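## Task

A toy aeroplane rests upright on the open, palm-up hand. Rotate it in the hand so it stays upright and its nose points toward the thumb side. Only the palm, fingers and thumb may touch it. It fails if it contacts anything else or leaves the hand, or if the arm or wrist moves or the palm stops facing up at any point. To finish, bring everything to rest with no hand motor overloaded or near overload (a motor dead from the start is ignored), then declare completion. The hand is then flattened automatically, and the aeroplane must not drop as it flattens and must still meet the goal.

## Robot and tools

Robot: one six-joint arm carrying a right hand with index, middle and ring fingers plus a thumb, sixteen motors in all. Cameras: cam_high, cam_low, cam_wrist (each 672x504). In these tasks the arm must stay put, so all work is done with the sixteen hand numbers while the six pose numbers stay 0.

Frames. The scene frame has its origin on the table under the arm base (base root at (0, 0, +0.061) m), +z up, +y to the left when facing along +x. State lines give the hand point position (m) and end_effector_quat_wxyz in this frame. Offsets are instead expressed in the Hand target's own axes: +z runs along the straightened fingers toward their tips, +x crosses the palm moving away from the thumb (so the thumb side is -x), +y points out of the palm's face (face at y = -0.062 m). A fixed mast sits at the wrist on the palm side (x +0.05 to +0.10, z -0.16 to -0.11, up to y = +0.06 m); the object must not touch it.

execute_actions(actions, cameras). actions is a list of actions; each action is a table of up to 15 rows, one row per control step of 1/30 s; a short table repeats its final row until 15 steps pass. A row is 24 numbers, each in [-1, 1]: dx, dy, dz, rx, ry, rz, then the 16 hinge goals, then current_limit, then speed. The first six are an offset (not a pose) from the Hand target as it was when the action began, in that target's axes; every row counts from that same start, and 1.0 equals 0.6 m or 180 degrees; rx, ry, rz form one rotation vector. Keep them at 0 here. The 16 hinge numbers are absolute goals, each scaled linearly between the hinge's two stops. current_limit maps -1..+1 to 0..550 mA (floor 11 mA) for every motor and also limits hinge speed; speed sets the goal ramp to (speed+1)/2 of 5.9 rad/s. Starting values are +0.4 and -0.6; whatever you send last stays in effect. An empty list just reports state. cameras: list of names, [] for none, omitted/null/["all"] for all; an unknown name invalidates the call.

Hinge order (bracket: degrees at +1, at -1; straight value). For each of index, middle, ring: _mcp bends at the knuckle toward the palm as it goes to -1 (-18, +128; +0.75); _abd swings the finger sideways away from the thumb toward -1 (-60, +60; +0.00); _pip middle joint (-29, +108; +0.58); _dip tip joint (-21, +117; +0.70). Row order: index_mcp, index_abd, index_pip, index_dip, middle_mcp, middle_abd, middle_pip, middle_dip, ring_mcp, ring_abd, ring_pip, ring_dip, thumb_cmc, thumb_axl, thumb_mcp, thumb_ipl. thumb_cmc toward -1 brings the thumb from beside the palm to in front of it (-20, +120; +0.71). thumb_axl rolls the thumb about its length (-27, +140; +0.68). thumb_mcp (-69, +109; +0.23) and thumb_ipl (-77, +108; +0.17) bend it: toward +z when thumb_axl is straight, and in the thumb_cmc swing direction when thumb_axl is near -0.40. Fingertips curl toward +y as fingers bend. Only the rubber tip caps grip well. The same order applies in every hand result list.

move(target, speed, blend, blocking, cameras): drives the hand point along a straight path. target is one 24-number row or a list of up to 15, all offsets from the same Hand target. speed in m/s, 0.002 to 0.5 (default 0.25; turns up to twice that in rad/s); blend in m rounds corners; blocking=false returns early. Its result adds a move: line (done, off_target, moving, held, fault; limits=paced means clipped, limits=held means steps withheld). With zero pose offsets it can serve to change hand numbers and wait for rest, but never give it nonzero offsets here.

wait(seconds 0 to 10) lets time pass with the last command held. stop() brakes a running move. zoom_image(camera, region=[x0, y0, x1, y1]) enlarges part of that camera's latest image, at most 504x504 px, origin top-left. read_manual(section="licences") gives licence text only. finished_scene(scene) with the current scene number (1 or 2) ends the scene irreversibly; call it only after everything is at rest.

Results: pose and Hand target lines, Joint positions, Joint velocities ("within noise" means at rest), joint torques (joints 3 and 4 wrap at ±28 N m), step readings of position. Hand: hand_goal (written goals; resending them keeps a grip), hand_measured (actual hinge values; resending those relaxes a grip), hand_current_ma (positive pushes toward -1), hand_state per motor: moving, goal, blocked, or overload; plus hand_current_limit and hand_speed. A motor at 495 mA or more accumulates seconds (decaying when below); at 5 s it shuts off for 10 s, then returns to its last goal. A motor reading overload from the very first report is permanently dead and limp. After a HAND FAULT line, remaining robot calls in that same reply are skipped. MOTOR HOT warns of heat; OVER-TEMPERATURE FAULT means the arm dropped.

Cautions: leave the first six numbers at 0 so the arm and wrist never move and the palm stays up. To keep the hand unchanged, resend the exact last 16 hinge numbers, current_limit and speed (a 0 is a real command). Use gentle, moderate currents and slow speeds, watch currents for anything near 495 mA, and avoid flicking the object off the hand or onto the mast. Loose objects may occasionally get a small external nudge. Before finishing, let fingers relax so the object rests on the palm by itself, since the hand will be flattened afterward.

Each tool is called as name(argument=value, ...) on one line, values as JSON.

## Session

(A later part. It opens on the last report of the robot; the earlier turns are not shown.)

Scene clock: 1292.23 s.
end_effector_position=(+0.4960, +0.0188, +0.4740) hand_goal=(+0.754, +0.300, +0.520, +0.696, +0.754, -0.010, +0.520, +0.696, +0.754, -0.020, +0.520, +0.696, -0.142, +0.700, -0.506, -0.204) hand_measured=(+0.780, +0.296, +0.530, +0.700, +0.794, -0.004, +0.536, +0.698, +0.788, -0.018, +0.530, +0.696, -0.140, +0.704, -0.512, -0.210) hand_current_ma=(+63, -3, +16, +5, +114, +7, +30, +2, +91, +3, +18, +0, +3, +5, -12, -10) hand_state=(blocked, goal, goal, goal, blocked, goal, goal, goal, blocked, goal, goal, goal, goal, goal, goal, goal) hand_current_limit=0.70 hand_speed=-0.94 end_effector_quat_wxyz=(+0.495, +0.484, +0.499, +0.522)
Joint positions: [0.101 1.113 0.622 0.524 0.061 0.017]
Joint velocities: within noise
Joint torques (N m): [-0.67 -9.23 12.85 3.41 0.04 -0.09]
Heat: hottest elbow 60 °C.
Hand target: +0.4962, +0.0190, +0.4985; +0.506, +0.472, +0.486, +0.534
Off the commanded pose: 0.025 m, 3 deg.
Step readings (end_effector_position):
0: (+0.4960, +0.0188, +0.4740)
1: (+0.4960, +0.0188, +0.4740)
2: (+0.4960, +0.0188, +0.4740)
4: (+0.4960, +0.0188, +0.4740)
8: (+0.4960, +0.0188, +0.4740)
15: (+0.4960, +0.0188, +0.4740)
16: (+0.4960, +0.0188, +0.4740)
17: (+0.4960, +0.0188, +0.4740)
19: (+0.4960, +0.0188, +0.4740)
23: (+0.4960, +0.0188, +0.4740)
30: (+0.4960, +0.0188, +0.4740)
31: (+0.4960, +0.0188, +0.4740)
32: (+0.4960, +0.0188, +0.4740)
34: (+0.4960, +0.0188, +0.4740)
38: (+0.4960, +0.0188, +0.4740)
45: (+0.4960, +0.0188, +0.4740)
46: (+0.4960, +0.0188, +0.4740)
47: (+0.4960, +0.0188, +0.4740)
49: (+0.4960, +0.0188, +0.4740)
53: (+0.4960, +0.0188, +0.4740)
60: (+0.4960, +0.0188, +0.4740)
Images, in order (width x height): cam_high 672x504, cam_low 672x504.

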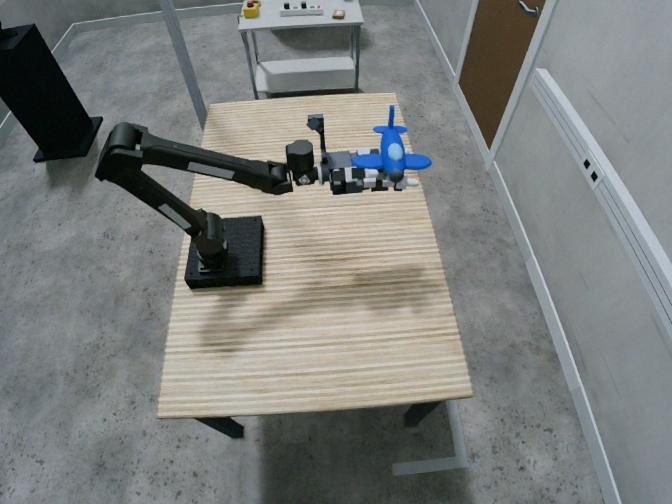

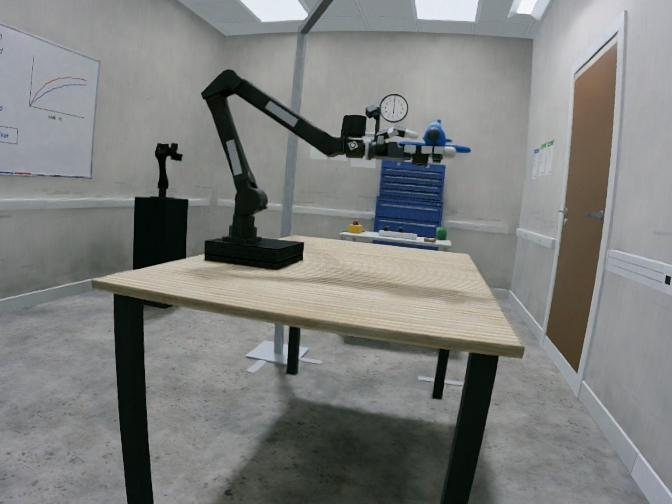

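execute_actions(actions=[[[0,0,0,0,0,0, 0.754,0.3,0.52,0.696, 0.80,-0.01,0.55,0.696, 0.754,-0.02,0.52,0.696, -0.143,0.699,-0.507,-0.204, 0.7,-0.95]],
[[0,0,0,0,0,0, 0.754,0.3,0.52,0.696, 0.85,-0.01,0.576,0.696, 0.754,-0.02,0.52,0.696, -0.143,0.699,-0.507,-0.204, 0.7,-0.94]],
[[0,0,0,0,0,0, 0.754,0.3,0.52,0.696, 0.89,-0.01,0.576,0.696, 0.754,-0.02,0.52,0.696, -0.143,0.699,-0.507,-0.204, 0.7,-0.94]],
[[0,0,0,0,0,0, 0.754,0.3,0.52,0.696, 0.89,-0.01,0.576,0.696, 0.754,-0.02,0.52,0.696, -0.143,0.699,-0.507,-0.204, 0.7,-0.94]]], cameras=["cam_high","cam_low"])

zoom_image(camera="cam_high", region=[335, 120, 435, 200])

zoom_image(camera="cam_low", region=[375, 95, 475, 175])

Scene clock: 1309.27 s.
end_effector_position=(+0.4960, +0.0188, +0.4740) hand_goal=(+0.754, +0.300, +0.520, +0.696, +0.890, -0.010, +0.576, +0.696, +0.754, -0.020, +0.520, +0.696, -0.142, +0.700, -0.506, -0.204) hand_measured=(+0.780, +0.296, +0.530, +0.700, +0.900, -0.006, +0.576, +0.698, +0.788, -0.018, +0.530, +0.696, -0.140, +0.704, -0.512, -0.210) hand_current_ma=(+63, -3, +16, +5, +17, +3, +0, +2, +91, +3, +18, +0, +3, +5, -12, -10) hand_state=(blocked, goal, goal, goal, goal, goal, goal, goal, blocked, goal, goal, goal, goal, goal, goal, goal) hand_current_limit=0.70 hand_speed=-0.94 end_effector_quat_wxyz=(+0.495, +0.484, +0.499, +0.522)
Joint positions: [0.101 1.113 0.622 0.524 0.061 0.017]
Joint velocities: within noise
Joint torques (N m): [-0.56 -9.17 12.82 3.38 0.04 -0.08]
Heat: hottest elbow 60 °C.
Hand target: +0.4962, +0.0190, +0.4985; +0.506, +0.472, +0.486, +0.534
Off the commanded pose: 0.025 m, 3 deg.
Step readings (end_effector_position):
0: (+0.4960, +0.0188, +0.4740)
1: (+0.4960, +0.0188, +0.4740)
2: (+0.4960, +0.0188, +0.4740)
4: (+0.4960, +0.0188, +0.4740)
8: (+0.4960, +0.0188, +0.4740)
15: (+0.4960, +0.0188, +0.4740)
16: (+0.4960, +0.0188, +0.4740)
17: (+0.4960, +0.0188, +0.4740)
19: (+0.4960, +0.0188, +0.4740)
23: (+0.4960, +0.0188, +0.4740)
30: (+0.4960, +0.0188, +0.4740)
31: (+0.4960, +0.0188, +0.4740)
32: (+0.4960, +0.0188, +0.4740)
34: (+0.4960, +0.0188, +0.4740)
38: (+0.4960, +0.0188, +0.4740)
45: (+0.4960, +0.0188, +0.4740)
46: (+0.4960, +0.0188, +0.4740)
47: (+0.4960, +0.0188, +0.4740)
49: (+0.4960, +0.0188, +0.4740)
53: (+0.4960, +0.0188, +0.4740)
60: (+0.4960, +0.0188, +0.4740)
Images, in order (width x height): cam_high 672x504, cam_low 672x504.

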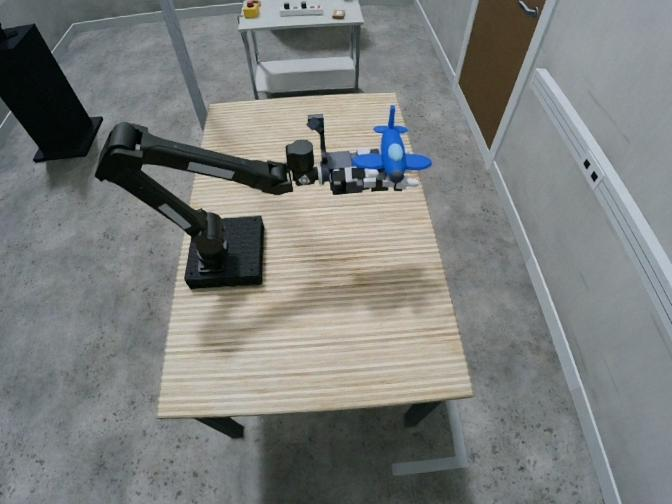

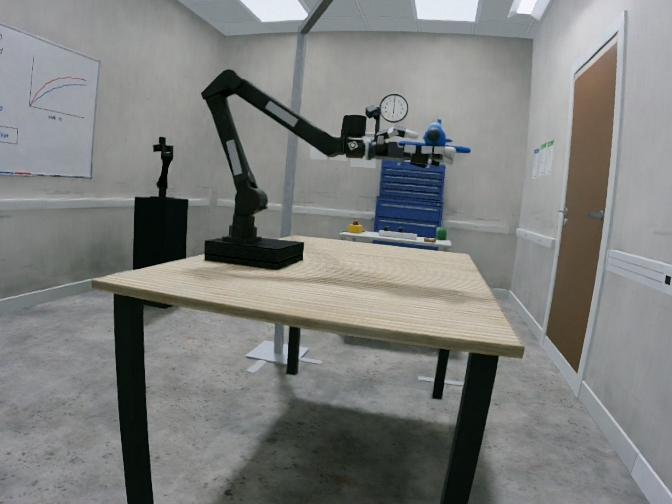

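Scaled by 5.040 from the camera's 672x504 image, which has a finer 960x720 frame.

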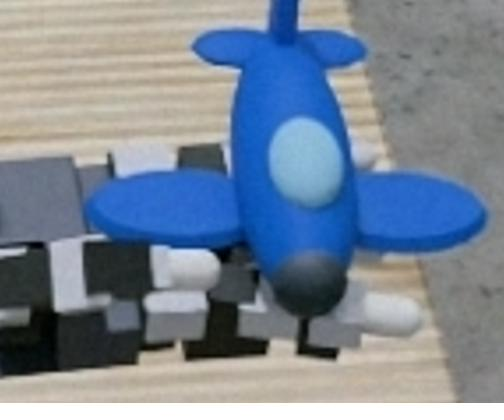

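Scaled by 5.040 from the camera's 672x504 image, which has a finer 960x720 frame.

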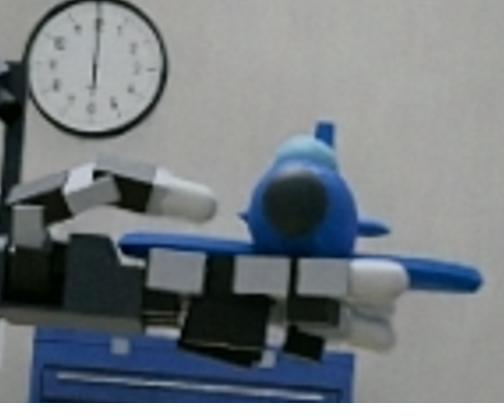

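execute_actions(actions=[[[0,0,0,0,0,0, 0.754,0.3,0.52,0.696, 0.89,0.1,0.576,0.696, 0.754,-0.02,0.52,0.696, -0.143,0.699,-0.507,-0.204, 0.7,-0.92]],
[[0,0,0,0,0,0, 0.754,0.3,0.52,0.696, 0.89,0.2,0.576,0.696, 0.754,-0.02,0.52,0.696, -0.143,0.699,-0.507,-0.204, 0.7,-0.92]],
[[0,0,0,0,0,0, 0.754,0.3,0.52,0.696, 0.89,0.3,0.576,0.696, 0.754,-0.02,0.52,0.696, -0.143,0.699,-0.507,-0.204, 0.7,-0.92]],
[[0,0,0,0,0,0, 0.754,0.3,0.52,0.696, 0.89,0.3,0.576,0.696, 0.754,-0.02,0.52,0.696, -0.143,0.699,-0.507,-0.204, 0.7,-0.92]],
[[0,0,0,0,0,0, 0.754,0.3,0.52,0.696, 0.84,0.3,0.55,0.696, 0.754,-0.02,0.52,0.696, -0.143,0.699,-0.507,-0.204, 0.7,-0.94]],
[[0,0,0,0,0,0, 0.754,0.3,0.52,0.696, 0.79,0.3,0.52,0.696, 0.754,-0.02,0.52,0.696, -0.143,0.699,-0.507,-0.204, 0.7,-0.95]],
[[0,0,0,0,0,0, 0.754,0.3,0.52,0.696, 0.754,0.3,0.52,0.696, 0.754,-0.02,0.52,0.696, -0.143,0.699,-0.507,-0.204, 0.7,-0.95]],
[[0,0,0,0,0,0, 0.754,0.3,0.52,0.696, 0.754,0.3,0.52,0.696, 0.754,-0.02,0.52,0.696, -0.143,0.699,-0.507,-0.204, 0.7,-0.95]]], cameras=["cam_high","cam_low"])

zoom_image(camera="cam_high", region=[335, 120, 435, 200])

zoom_image(camera="cam_low", region=[375, 95, 475, 175])

Scene clock: 1329.57 s.
end_effector_position=(+0.4960, +0.0188, +0.4740) hand_goal=(+0.754, +0.300, +0.520, +0.696, +0.754, +0.300, +0.520, +0.696, +0.754, -0.020, +0.520, +0.696, -0.142, +0.700, -0.506, -0.204) hand_measured=(+0.780, +0.296, +0.530, +0.700, +0.800, +0.296, +0.528, +0.698, +0.788, -0.018, +0.530, +0.696, -0.140, +0.704, -0.512, -0.210) hand_current_ma=(+63, -3, +16, +5, +136, -3, +13, +2, +91, +3, +18, +0, +3, +5, -12, -10) hand_state=(blocked, goal, goal, goal, blocked, goal, goal, goal, blocked, goal, goal, goal, goal, goal, goal, goal) hand_current_limit=0.70 hand_speed=-0.95 end_effector_quat_wxyz=(+0.495, +0.484, +0.499, +0.522)
Joint positions: [0.101 1.113 0.622 0.524 0.061 0.017]
Joint velocities: within noise
Joint torques (N m): [-0.56 -9.11 12.88 3.34 0.06 -0.09]
Heat: hottest elbow 60 °C.
Hand target: +0.4962, +0.0190, +0.4985; +0.506, +0.472, +0.486, +0.534
Off the commanded pose: 0.025 m, 3 deg.
Step readings (end_effector_position):
0: (+0.4960, +0.0188, +0.4740)
1: (+0.4960, +0.0188, +0.4740)
2: (+0.4960, +0.0188, +0.4740)
4: (+0.4960, +0.0188, +0.4740)
8: (+0.4960, +0.0188, +0.4740)
15: (+0.4960, +0.0188, +0.4740)
16: (+0.4960, +0.0188, +0.4740)
17: (+0.4960, +0.0188, +0.4740)
19: (+0.4960, +0.0188, +0.4740)
23: (+0.4960, +0.0188, +0.4740)
30: (+0.4960, +0.0188, +0.4740)
31: (+0.4960, +0.0188, +0.4740)
32: (+0.4960, +0.0188, +0.4740)
34: (+0.4960, +0.0188, +0.4740)
38: (+0.4960, +0.0188, +0.4740)
45: (+0.4960, +0.0188, +0.4740)
46: (+0.4960, +0.0188, +0.4740)
47: (+0.4960, +0.0188, +0.4740)
49: (+0.4960, +0.0188, +0.4740)
53: (+0.4960, +0.0188, +0.4740)
60: (+0.4960, +0.0188, +0.4740)
61: (+0.4960, +0.0188, +0.4740)
62: (+0.4960, +0.0188, +0.4740)
64: (+0.4960, +0.0188, +0.4740)
68: (+0.4960, +0.0188, +0.4740)
75: (+0.4960, +0.0188, +0.4740)
76: (+0.4960, +0.0188, +0.4740)
77: (+0.4960, +0.0188, +0.4740)
79: (+0.4960, +0.0188, +0.4740)
83: (+0.4960, +0.0188, +0.4740)
90: (+0.4960, +0.0188, +0.4740)
91: (+0.4960, +0.0188, +0.4740)
92: (+0.4960, +0.0188, +0.4740)
94: (+0.4960, +0.0188, +0.4740)
98: (+0.4960, +0.0188, +0.4740)
105: (+0.4960, +0.0188, +0.4740)
106: (+0.4960, +0.0188, +0.4740)
107: (+0.4960, +0.0188, +0.4740)
109: (+0.4960, +0.0188, +0.4740)
113: (+0.4960, +0.0188, +0.4740)
120: (+0.4960, +0.0188, +0.4740)
Images, in order (width x height): cam_high 672x504, cam_low 672x504.

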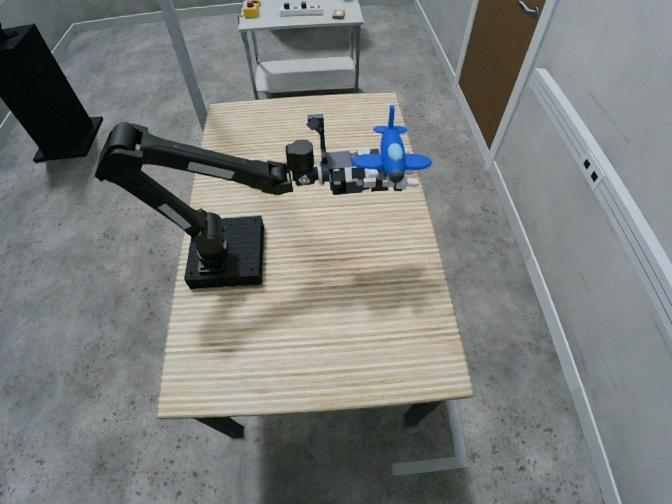

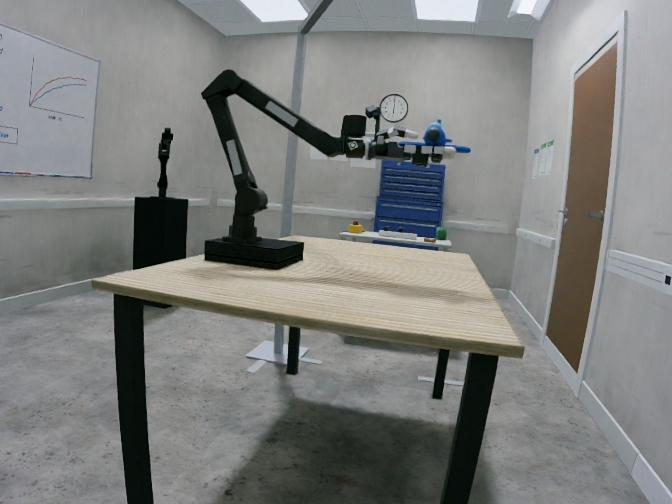

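Scaled by 5.040 from the camera's 672x504 image, which has a finer 960x720 frame.

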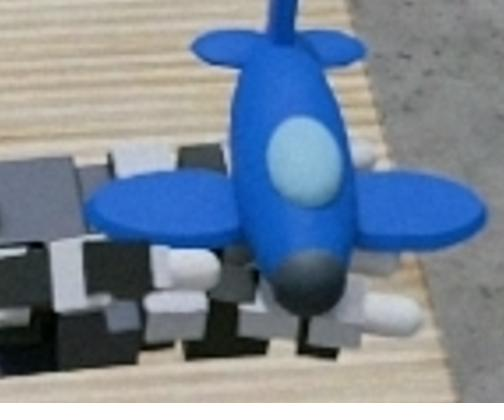

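Scaled by 5.040 from the camera's 672x504 image, which has a finer 960x720 frame.

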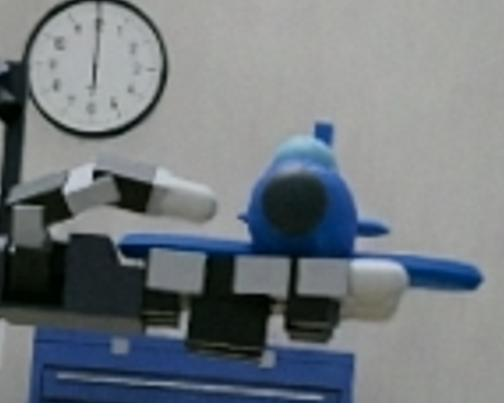

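execute_actions(actions=[[[0,0,0,0,0,0, 0.754,0.3,0.52,0.696, 0.754,0.3,0.52,0.696, 0.79,-0.02,0.54,0.696, -0.143,0.699,-0.507,-0.204, 0.7,-0.95]],
[[0,0,0,0,0,0, 0.754,0.3,0.52,0.696, 0.754,0.3,0.52,0.696, 0.83,-0.02,0.56,0.696, -0.143,0.699,-0.507,-0.204, 0.7,-0.95]],
[[0,0,0,0,0,0, 0.754,0.3,0.52,0.696, 0.754,0.3,0.52,0.696, 0.85,-0.02,0.576,0.696, -0.143,0.699,-0.507,-0.204, 0.7,-0.95]],
[[0,0,0,0,0,0, 0.754,0.3,0.52,0.696, 0.754,0.3,0.52,0.696, 0.85,-0.02,0.576,0.696, -0.143,0.699,-0.507,-0.204, 0.7,-0.95]]], cameras=["cam_high","cam_low"])

zoom_image(camera="cam_high", region=[335, 120, 435, 200])

zoom_image(camera="cam_low", region=[375, 95, 475, 175])

Scene clock: 1345.70 s.
end_effector_position=(+0.4960, +0.0188, +0.4740) hand_goal=(+0.754, +0.300, +0.520, +0.696, +0.754, +0.300, +0.520, +0.696, +0.850, -0.020, +0.576, +0.696, -0.142, +0.700, -0.506, -0.204) hand_measured=(+0.780, +0.296, +0.530, +0.700, +0.800, +0.298, +0.528, +0.698, +0.866, -0.018, +0.578, +0.696, -0.140, +0.704, -0.512, -0.210) hand_current_ma=(+63, -3, +16, +5, +136, -2, +13, +2, +33, +3, +2, +0, +3, +5, -12, -10) hand_state=(blocked, goal, goal, goal, blocked, goal, goal, goal, goal, goal, goal, goal, goal, goal, goal, goal) hand_current_limit=0.70 hand_speed=-0.95 end_effector_quat_wxyz=(+0.495, +0.484, +0.499, +0.522)
Joint positions: [0.101 1.113 0.622 0.524 0.061 0.017]
Joint velocities: within noise
Joint torques (N m): [-0.56 -9.29 12.85 3.41 0.04 -0.09]
Heat: hottest elbow 60 °C.
Hand target: +0.4962, +0.0190, +0.4985; +0.506, +0.472, +0.486, +0.534
Off the commanded pose: 0.025 m, 3 deg.
Step readings (end_effector_position):
0: (+0.4960, +0.0188, +0.4740)
1: (+0.4960, +0.0188, +0.4740)
2: (+0.4960, +0.0188, +0.4740)
4: (+0.4960, +0.0188, +0.4740)
8: (+0.4960, +0.0188, +0.4740)
15: (+0.4960, +0.0188, +0.4740)
16: (+0.4960, +0.0188, +0.4740)
17: (+0.4960, +0.0188, +0.4740)
19: (+0.4960, +0.0188, +0.4740)
23: (+0.4960, +0.0188, +0.4740)
30: (+0.4960, +0.0188, +0.4740)
31: (+0.4960, +0.0188, +0.4740)
32: (+0.4960, +0.0188, +0.4740)
34: (+0.4960, +0.0188, +0.4740)
38: (+0.4960, +0.0188, +0.4740)
45: (+0.4960, +0.0188, +0.4740)
46: (+0.4960, +0.0188, +0.4740)
47: (+0.4960, +0.0188, +0.4740)
49: (+0.4960, +0.0188, +0.4740)
53: (+0.4960, +0.0188, +0.4740)
60: (+0.4960, +0.0188, +0.4740)
Images, in order (width x height): cam_high 672x504, cam_low 672x504.

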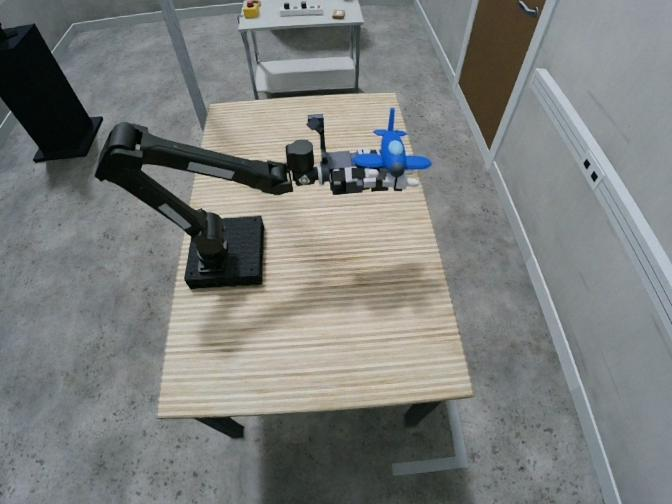

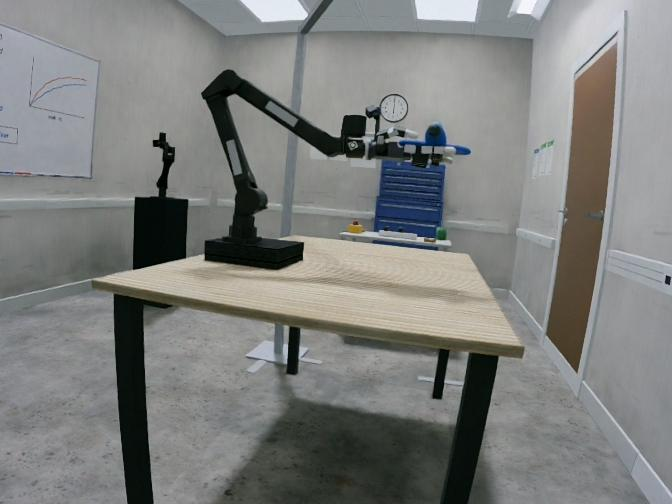

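Scaled by 5.040 from the camera's 672x504 image, which has a finer 960x720 frame.

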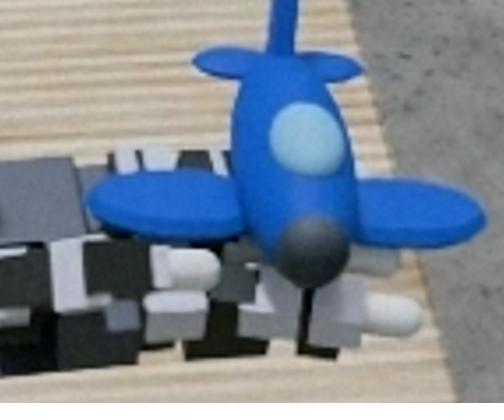

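Scaled by 5.040 from the camera's 672x504 image, which has a finer 960x720 frame.

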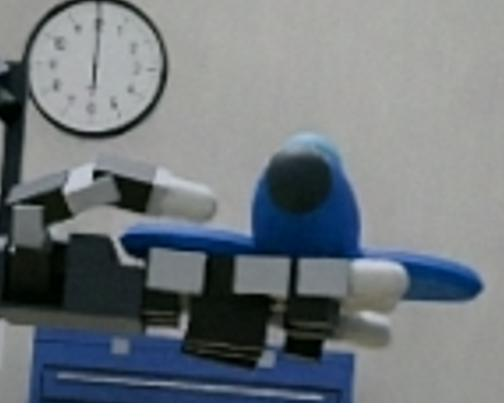

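execute_actions(actions=[[[0,0,0,0,0,0, 0.754,0.3,0.52,0.696, 0.754,0.3,0.52,0.696, 0.85,0.05,0.576,0.696, -0.143,0.699,-0.507,-0.204, 0.7,-0.94]],
[[0,0,0,0,0,0, 0.754,0.3,0.52,0.696, 0.754,0.3,0.52,0.696, 0.85,0.12,0.576,0.696, -0.143,0.699,-0.507,-0.204, 0.7,-0.94]],
[[0,0,0,0,0,0, 0.754,0.3,0.52,0.696, 0.754,0.3,0.52,0.696, 0.85,0.12,0.576,0.696, -0.143,0.699,-0.507,-0.204, 0.7,-0.94]]], cameras=["cam_high","cam_low"])

zoom_image(camera="cam_high", region=[335, 120, 435, 200])

zoom_image(camera="cam_low", region=[375, 95, 475, 175])

Scene clock: 1378.63 s.
end_effector_position=(+0.4960, +0.0188, +0.4740) hand_goal=(+0.754, +0.300, +0.520, +0.696, +0.754, +0.300, +0.520, +0.696, +0.850, +0.120, +0.576, +0.696, -0.142, +0.700, -0.506, -0.204) hand_measured=(+0.780, +0.296, +0.530, +0.700, +0.800, +0.298, +0.528, +0.698, +0.866, +0.114, +0.578, +0.696, -0.140, +0.704, -0.512, -0.210) hand_current_ma=(+63, -3, +16, +5, +136, -1, +13, +2, +33, -6, +2, +0, +3, +5, -12, -10) hand_state=(blocked, goal, goal, goal, blocked, goal, goal, goal, goal, goal, goal, goal, goal, goal, goal, goal) hand_current_limit=0.70 hand_speed=-0.94 end_effector_quat_wxyz=(+0.495, +0.484, +0.499, +0.522)
Joint positions: [0.101 1.113 0.622 0.524 0.061 0.017]
Joint velocities: within noise
Joint torques (N m): [-0.62 -9.17 12.83 3.4 0.04 -0.1]
Heat: hottest elbow 60 °C.
Hand target: +0.4962, +0.0190, +0.4985; +0.506, +0.472, +0.486, +0.534
Off the commanded pose: 0.025 m, 3 deg.
Step readings (end_effector_position):
0: (+0.4960, +0.0188, +0.4740)
1: (+0.4960, +0.0188, +0.4740)
2: (+0.4960, +0.0188, +0.4740)
4: (+0.4960, +0.0188, +0.4740)
8: (+0.4960, +0.0188, +0.4740)
15: (+0.4960, +0.0188, +0.4740)
16: (+0.4960, +0.0188, +0.4740)
17: (+0.4960, +0.0188, +0.4740)
19: (+0.4960, +0.0188, +0.4740)
23: (+0.4960, +0.0188, +0.4740)
30: (+0.4960, +0.0188, +0.4740)
31: (+0.4960, +0.0188, +0.4740)
32: (+0.4960, +0.0188, +0.4740)
34: (+0.4960, +0.0188, +0.4740)
38: (+0.4960, +0.0188, +0.4740)
45: (+0.4960, +0.0188, +0.4740)
Images, in order (width x height): cam_high 672x504, cam_low 672x504.

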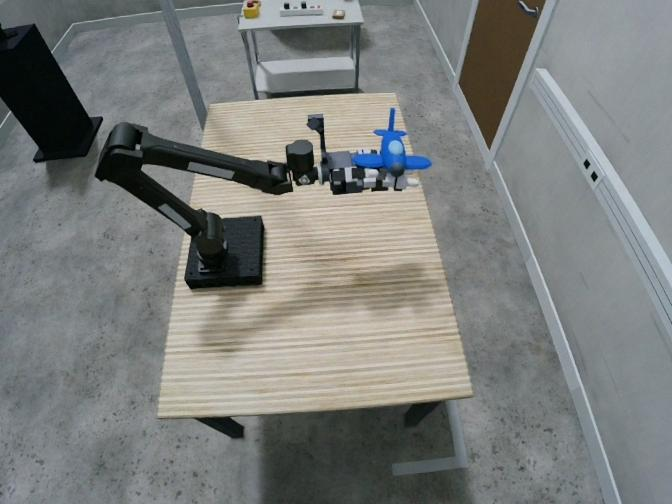

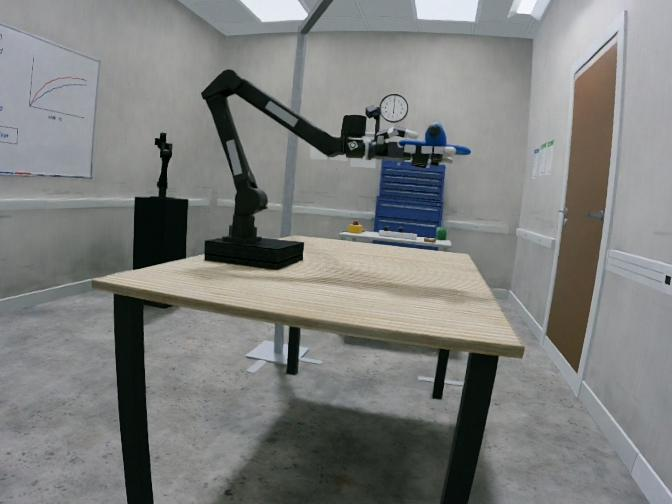

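Scaled by 5.040 from the camera's 672x504 image, which has a finer 960x720 frame.

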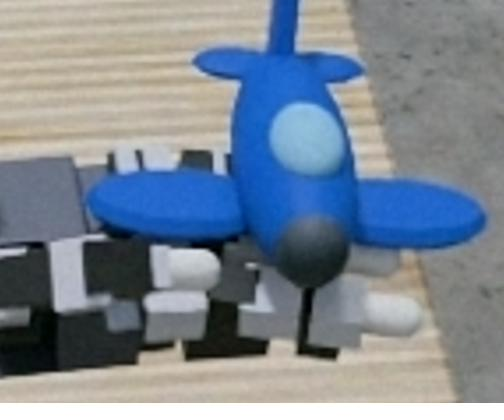

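Scaled by 5.040 from the camera's 672x504 image, which has a finer 960x720 frame.

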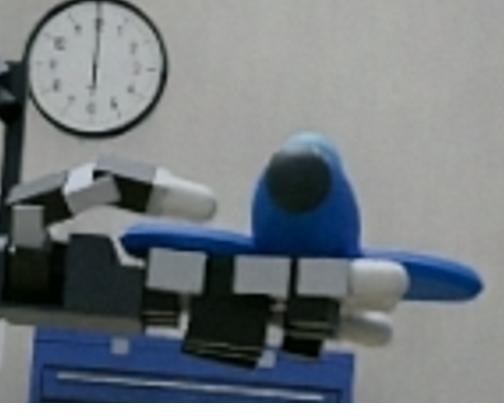

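execute_actions(actions=[[[0,0,0,0,0,0, 0.754,0.3,0.52,0.696, 0.754,0.3,0.52,0.696, 0.85,0.2,0.576,0.696, -0.143,0.699,-0.507,-0.204, 0.7,-0.94]],
[[0,0,0,0,0,0, 0.754,0.3,0.52,0.696, 0.754,0.3,0.52,0.696, 0.85,0.28,0.576,0.696, -0.143,0.699,-0.507,-0.204, 0.7,-0.94]],
[[0,0,0,0,0,0, 0.754,0.3,0.52,0.696, 0.754,0.3,0.52,0.696, 0.85,0.28,0.576,0.696, -0.143,0.699,-0.507,-0.204, 0.7,-0.94]]], cameras=["cam_high","cam_low"])

zoom_image(camera="cam_high", region=[335, 120, 435, 200])

zoom_image(camera="cam_low", region=[375, 95, 475, 175])

Scene clock: 1392.13 s.
end_effector_position=(+0.4960, +0.0188, +0.4740) hand_goal=(+0.754, +0.300, +0.520, +0.696, +0.754, +0.300, +0.520, +0.696, +0.850, +0.280, +0.576, +0.696, -0.142, +0.700, -0.506, -0.204) hand_measured=(+0.780, +0.296, +0.530, +0.700, +0.800, +0.300, +0.528, +0.698, +0.866, +0.274, +0.578, +0.696, -0.140, +0.704, -0.512, -0.210) hand_current_ma=(+63, -3, +16, +5, +136, -1, +13, +2, +33, -7, +2, +0, +3, +5, -12, -10) hand_state=(blocked, goal, goal, goal, blocked, goal, goal, goal, goal, goal, goal, goal, goal, goal, goal, goal) hand_current_limit=0.70 hand_speed=-0.94 end_effector_quat_wxyz=(+0.495, +0.484, +0.499, +0.522)
Joint positions: [0.101 1.113 0.622 0.524 0.061 0.017]
Joint velocities: within noise
Joint torques (N m): [-0.73 -8.94 12.86 3.33 0.05 -0.1]
Heat: hottest elbow 60 °C.
Hand target: +0.4962, +0.0190, +0.4985; +0.506, +0.472, +0.486, +0.534
Off the commanded pose: 0.025 m, 3 deg.
Step readings (end_effector_position):
0: (+0.4960, +0.0188, +0.4740)
1: (+0.4960, +0.0188, +0.4740)
2: (+0.4960, +0.0188, +0.4740)
4: (+0.4960, +0.0188, +0.4740)
8: (+0.4960, +0.0188, +0.4740)
15: (+0.4960, +0.0188, +0.4740)
16: (+0.4960, +0.0188, +0.4740)
17: (+0.4960, +0.0188, +0.4740)
19: (+0.4960, +0.0188, +0.4740)
23: (+0.4960, +0.0188, +0.4740)
30: (+0.4960, +0.0188, +0.4740)
31: (+0.4960, +0.0188, +0.4740)
32: (+0.4960, +0.0188, +0.4740)
34: (+0.4960, +0.0188, +0.4740)
38: (+0.4960, +0.0188, +0.4740)
45: (+0.4960, +0.0188, +0.4740)
Images, in order (width x height): cam_high 672x504, cam_low 672x504.

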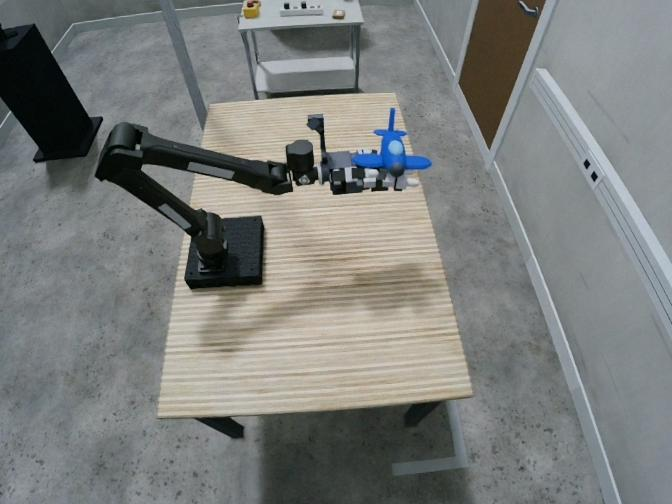

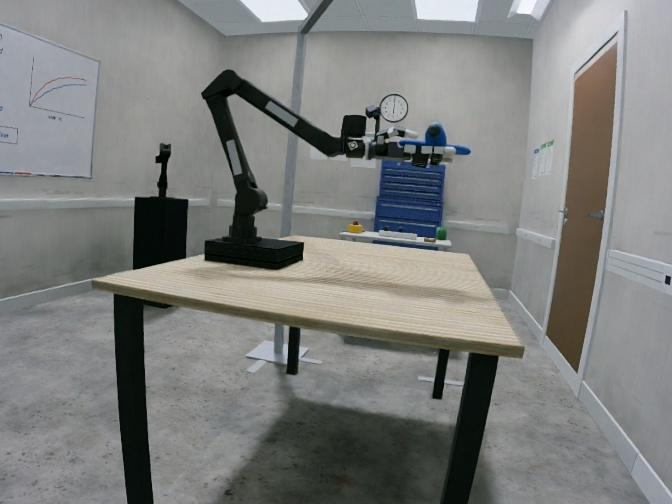

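Scaled by 5.040 from the camera's 672x504 image, which has a finer 960x720 frame.

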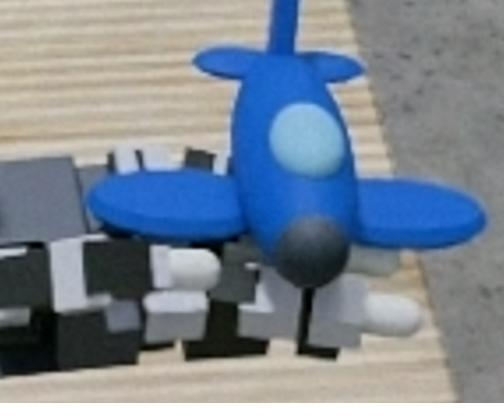

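Scaled by 5.040 from the camera's 672x504 image, which has a finer 960x720 frame.

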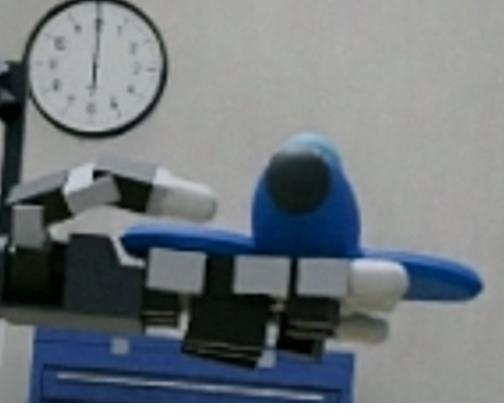

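execute_actions(actions=[[[0,0,0,0,0,0, 0.754,0.3,0.52,0.696, 0.754,0.3,0.52,0.696, 0.82,0.28,0.55,0.696, -0.143,0.699,-0.507,-0.204, 0.7,-0.95]],
[[0,0,0,0,0,0, 0.754,0.3,0.52,0.696, 0.754,0.3,0.52,0.696, 0.79,0.28,0.53,0.696, -0.143,0.699,-0.507,-0.204, 0.7,-0.95]],
[[0,0,0,0,0,0, 0.754,0.3,0.52,0.696, 0.754,0.3,0.52,0.696, 0.754,0.28,0.52,0.696, -0.143,0.699,-0.507,-0.204, 0.7,-0.95]],
[[0,0,0,0,0,0, 0.754,0.3,0.52,0.696, 0.754,0.3,0.52,0.696, 0.754,0.28,0.52,0.696, -0.143,0.699,-0.507,-0.204, 0.7,-0.95]]], cameras=["cam_high","cam_low"])

zoom_image(camera="cam_high", region=[335, 120, 435, 200])

zoom_image(camera="cam_low", region=[375, 95, 475, 175])

Scene clock: 1404.87 s.
end_effector_position=(+0.4960, +0.0188, +0.4740) hand_goal=(+0.754, +0.300, +0.520, +0.696, +0.754, +0.300, +0.520, +0.696, +0.754, +0.280, +0.520, +0.696, -0.142, +0.700, -0.506, -0.204) hand_measured=(+0.780, +0.296, +0.530, +0.700, +0.800, +0.300, +0.528, +0.698, +0.798, +0.276, +0.534, +0.696, -0.140, +0.704, -0.512, -0.210) hand_current_ma=(+63, -3, +16, +5, +136, -1, +13, +2, +127, -4, +25, +0, +3, +5, -12, -10) hand_state=(blocked, goal, goal, goal, blocked, goal, goal, goal, blocked, goal, goal, goal, goal, goal, goal, goal) hand_current_limit=0.70 hand_speed=-0.95 end_effector_quat_wxyz=(+0.495, +0.484, +0.499, +0.522)
Joint positions: [0.101 1.113 0.622 0.524 0.061 0.017]
Joint velocities: within noise
Joint torques (N m): [-0.56 -9.29 12.83 3.38 0.04 -0.1]
Heat: hottest elbow 60 °C.
Hand target: +0.4962, +0.0190, +0.4985; +0.506, +0.472, +0.486, +0.534
Off the commanded pose: 0.025 m, 3 deg.
Step readings (end_effector_position):
0: (+0.4960, +0.0188, +0.4740)
1: (+0.4960, +0.0188, +0.4740)
2: (+0.4960, +0.0188, +0.4740)
4: (+0.4960, +0.0188, +0.4740)
8: (+0.4960, +0.0188, +0.4740)
15: (+0.4960, +0.0188, +0.4740)
16: (+0.4960, +0.0188, +0.4740)
17: (+0.4960, +0.0188, +0.4740)
19: (+0.4960, +0.0188, +0.4740)
23: (+0.4960, +0.0188, +0.4740)
30: (+0.4960, +0.0188, +0.4740)
31: (+0.4960, +0.0188, +0.4740)
32: (+0.4960, +0.0188, +0.4740)
34: (+0.4960, +0.0188, +0.4740)
38: (+0.4960, +0.0188, +0.4740)
45: (+0.4960, +0.0188, +0.4740)
46: (+0.4960, +0.0188, +0.4740)
47: (+0.4960, +0.0188, +0.4740)
49: (+0.4960, +0.0188, +0.4740)
53: (+0.4960, +0.0188, +0.4740)
60: (+0.4960, +0.0188, +0.4740)
Images, in order (width x height): cam_high 672x504, cam_low 672x504.

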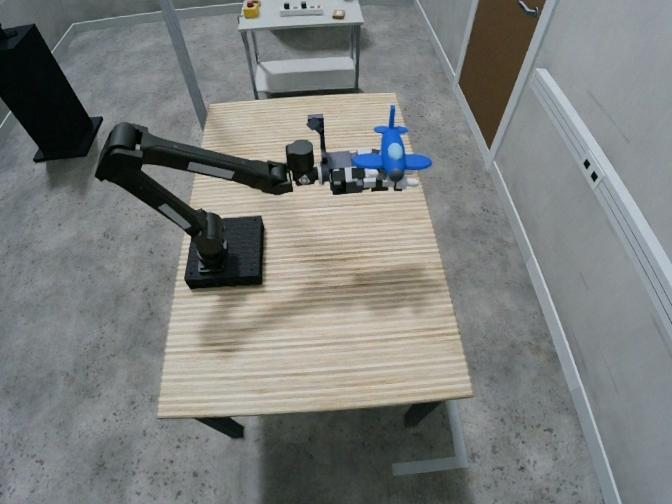

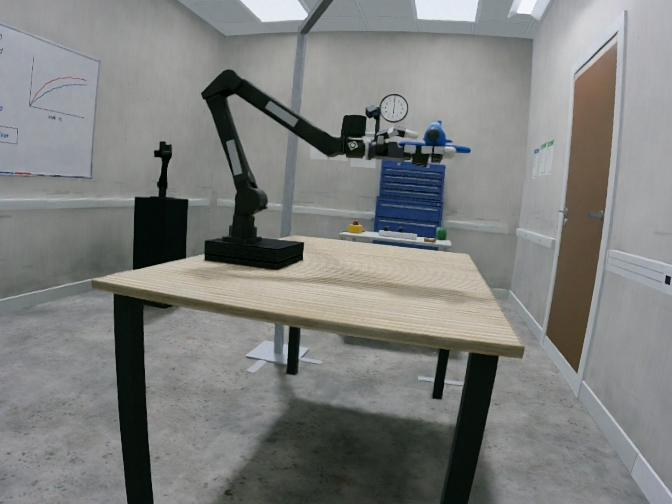

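Scaled by 5.040 from the camera's 672x504 image, which has a finer 960x720 frame.

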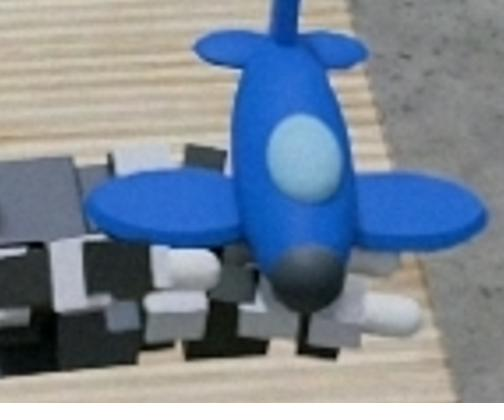

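Scaled by 5.040 from the camera's 672x504 image, which has a finer 960x720 frame.

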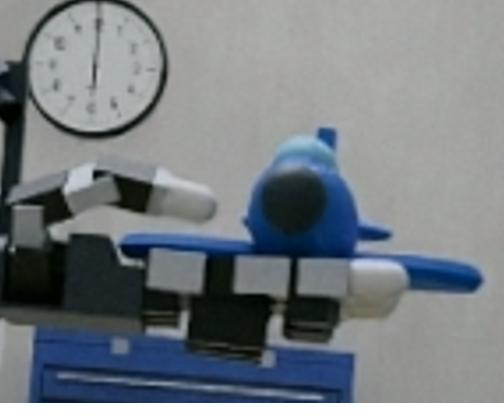

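execute_actions(actions=[[[0,0,0,0,0,0, 0.754,0.23,0.52,0.696, 0.754,0.23,0.52,0.696, 0.754,0.22,0.52,0.696, -0.143,0.699,-0.507,-0.204, 0.7,-0.94]],
[[0,0,0,0,0,0, 0.754,0.15,0.52,0.696, 0.754,0.15,0.52,0.696, 0.754,0.14,0.52,0.696, -0.143,0.699,-0.507,-0.204, 0.7,-0.94]],
[[0,0,0,0,0,0, 0.754,0.15,0.52,0.696, 0.754,0.15,0.52,0.696, 0.754,0.14,0.52,0.696, -0.143,0.699,-0.507,-0.204, 0.7,-0.94]]], cameras=["cam_high","cam_low"])

zoom_image(camera="cam_high", region=[335, 120, 435, 200])

zoom_image(camera="cam_low", region=[375, 95, 475, 175])

Scene clock: 1415.37 s.
end_effector_position=(+0.4960, +0.0188, +0.4740) hand_goal=(+0.754, +0.150, +0.520, +0.696, +0.754, +0.150, +0.520, +0.696, +0.754, +0.140, +0.520, +0.696, -0.142, +0.700, -0.506, -0.204) hand_measured=(+0.780, +0.154, +0.530, +0.700, +0.800, +0.158, +0.528, +0.698, +0.798, +0.142, +0.534, +0.696, -0.140, +0.704, -0.512, -0.210) hand_current_ma=(+63, +4, +16, +5, +134, +12, +13, +2, +127, +2, +25, +0, +3, +5, -12, -10) hand_state=(blocked, goal, goal, goal, blocked, goal, goal, goal, blocked, goal, goal, goal, goal, goal, goal, goal) hand_current_limit=0.70 hand_speed=-0.94 end_effector_quat_wxyz=(+0.495, +0.484, +0.499, +0.522)
Joint positions: [0.101 1.113 0.622 0.524 0.061 0.017]
Joint velocities: within noise
Joint torques (N m): [-0.56 -9.29 12.82 3.4 0.05 -0.09]
Heat: hottest elbow 60 °C.
Hand target: +0.4962, +0.0190, +0.4985; +0.506, +0.472, +0.486, +0.534
Off the commanded pose: 0.025 m, 3 deg.
Step readings (end_effector_position):
0: (+0.4960, +0.0188, +0.4740)
1: (+0.4960, +0.0188, +0.4740)
2: (+0.4960, +0.0188, +0.4740)
4: (+0.4960, +0.0188, +0.4740)
8: (+0.4960, +0.0188, +0.4740)
15: (+0.4960, +0.0188, +0.4740)
16: (+0.4960, +0.0188, +0.4740)
17: (+0.4960, +0.0188, +0.4740)
19: (+0.4960, +0.0188, +0.4740)
23: (+0.4960, +0.0188, +0.4740)
30: (+0.4960, +0.0188, +0.4740)
31: (+0.4960, +0.0188, +0.4740)
32: (+0.4960, +0.0188, +0.4740)
34: (+0.4960, +0.0188, +0.4740)
38: (+0.4960, +0.0188, +0.4740)
45: (+0.4960, +0.0188, +0.4740)
Images, in order (width x height): cam_high 672x504, cam_low 672x504.

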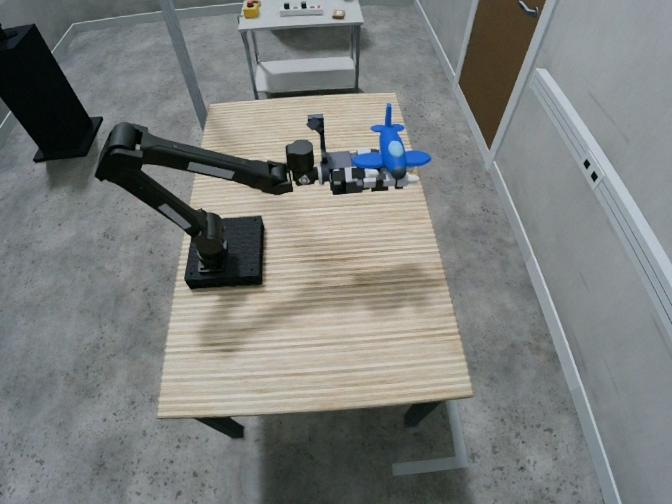

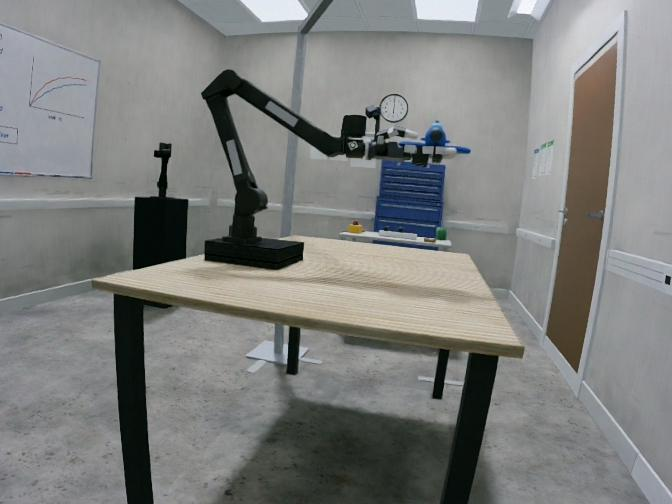

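Scaled by 5.040 from the camera's 672x504 image, which has a finer 960x720 frame.

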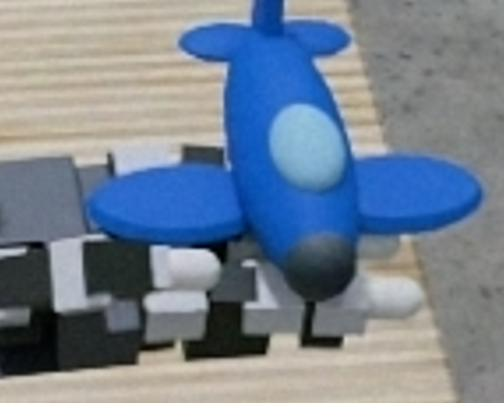

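Scaled by 5.040 from the camera's 672x504 image, which has a finer 960x720 frame.

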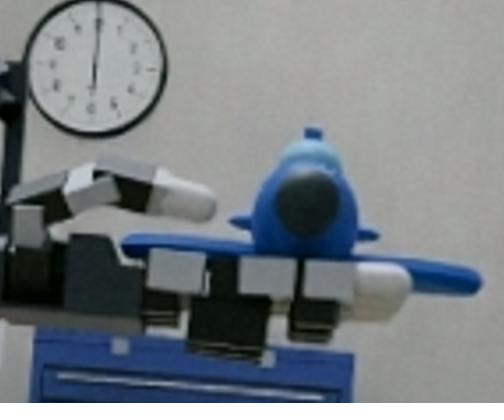

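execute_actions(actions=[[[0,0,0,0,0,0, 0.754,0.07,0.52,0.696, 0.754,0.07,0.52,0.696, 0.754,0.07,0.52,0.696, -0.143,0.699,-0.507,-0.204, 0.7,-0.94]],
[[0,0,0,0,0,0, 0.754,0.0,0.52,0.696, 0.754,0.0,0.52,0.696, 0.754,0.0,0.52,0.696, -0.143,0.699,-0.507,-0.204, 0.7,-0.94]],
[[0,0,0,0,0,0, 0.754,0.0,0.52,0.696, 0.754,0.0,0.52,0.696, 0.754,0.0,0.52,0.696, -0.143,0.699,-0.507,-0.204, 0.7,-0.94]]], cameras=["cam_high","cam_low","cam_wrist"])

zoom_image(camera="cam_high", region=[335, 120, 435, 200])

zoom_image(camera="cam_low", region=[375, 95, 475, 175])

Scene clock: 1436.13 s.
end_effector_position=(+0.4960, +0.0188, +0.4740) hand_goal=(+0.754, +0.000, +0.520, +0.696, +0.754, +0.000, +0.520, +0.696, +0.754, +0.000, +0.520, +0.696, -0.142, +0.700, -0.506, -0.204) hand_measured=(+0.780, +0.004, +0.530, +0.700, +0.800, +0.010, +0.528, +0.698, +0.798, +0.002, +0.534, +0.696, -0.140, +0.704, -0.512, -0.210) hand_current_ma=(+63, +4, +16, +5, +134, +15, +13, +2, +126, +2, +25, +0, +3, +5, -12, -10) hand_state=(blocked, goal, goal, goal, blocked, goal, goal, goal, blocked, goal, goal, goal, goal, goal, goal, goal) hand_current_limit=0.70 hand_speed=-0.94 end_effector_quat_wxyz=(+0.495, +0.484, +0.499, +0.522)
Joint positions: [0.101 1.113 0.622 0.524 0.061 0.017]
Joint velocities: within noise
Joint torques (N m): [-0.62 -9 12.85 3.37 0.05 -0.09]
Heat: hottest elbow 60 °C.
Hand target: +0.4962, +0.0190, +0.4985; +0.506, +0.472, +0.486, +0.534
Off the commanded pose: 0.025 m, 3 deg.
Step readings (end_effector_position):
0: (+0.4960, +0.0188, +0.4740)
1: (+0.4960, +0.0188, +0.4740)
2: (+0.4960, +0.0188, +0.4740)
4: (+0.4960, +0.0188, +0.4740)
8: (+0.4960, +0.0188, +0.4740)
15: (+0.4960, +0.0188, +0.4740)
16: (+0.4960, +0.0188, +0.4740)
17: (+0.4960, +0.0188, +0.4740)
19: (+0.4960, +0.0188, +0.4740)
23: (+0.4960, +0.0188, +0.4740)
30: (+0.4960, +0.0188, +0.4740)
31: (+0.4960, +0.0188, +0.4740)
32: (+0.4960, +0.0188, +0.4740)
34: (+0.4960, +0.0188, +0.4740)
38: (+0.4960, +0.0188, +0.4740)
45: (+0.4960, +0.0188, +0.4740)
camera_calibration:
cam_wrist: T_world_to_cam=[[0.0634121, -0.790757, 0.608837, -0.260299], [-0.711422, -0.463662, -0.528107, 0.560151], [0.699899, -0.399651, -0.591963, 0.0628115], [0, 0, 0, 1]] pos_world=[0.371048, 0.0789898, 0.491482]

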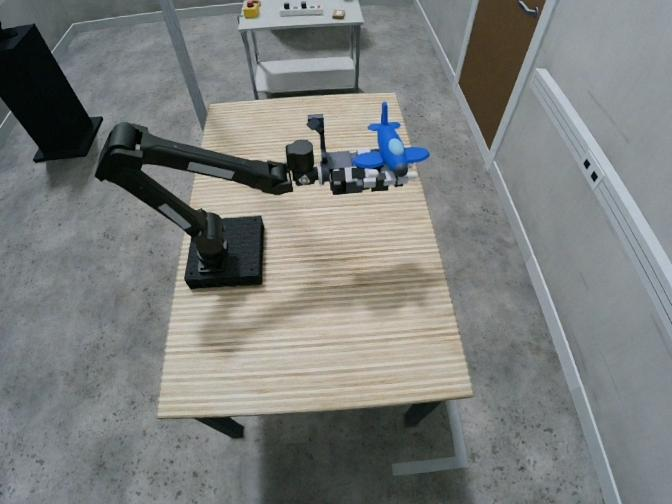

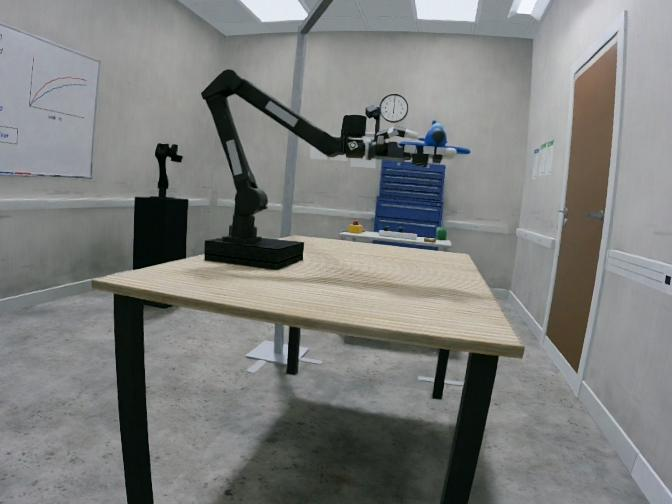

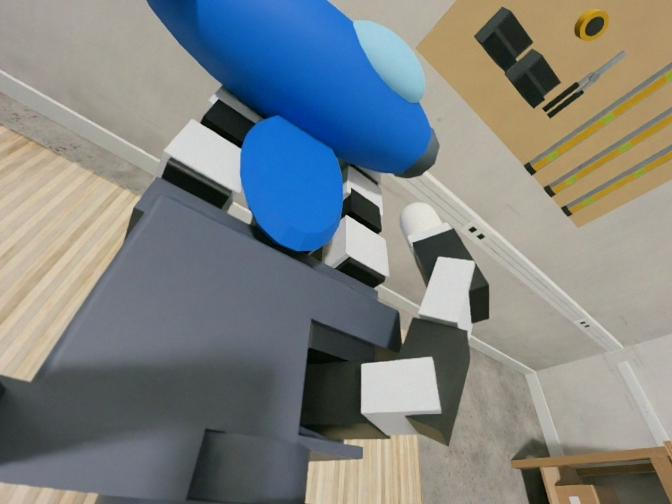

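Scaled by 5.040 from the camera's 672x504 image, which has a finer 960x720 frame.

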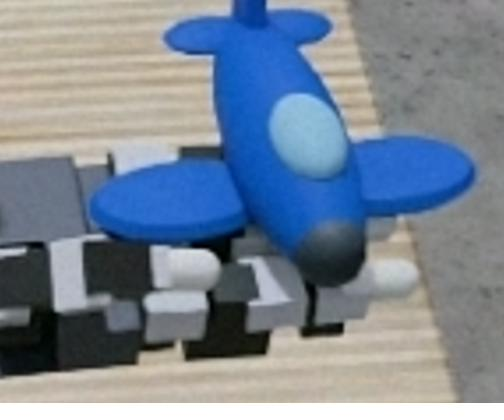

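Scaled by 5.040 from the camera's 672x504 image, which has a finer 960x720 frame.

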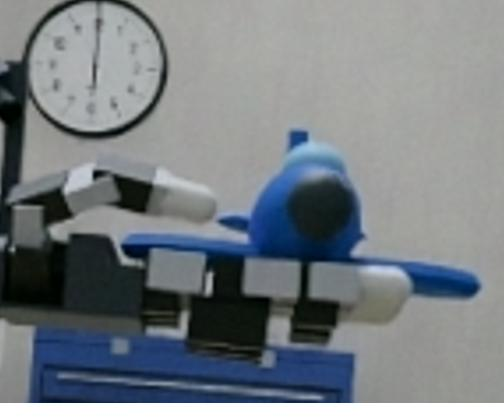

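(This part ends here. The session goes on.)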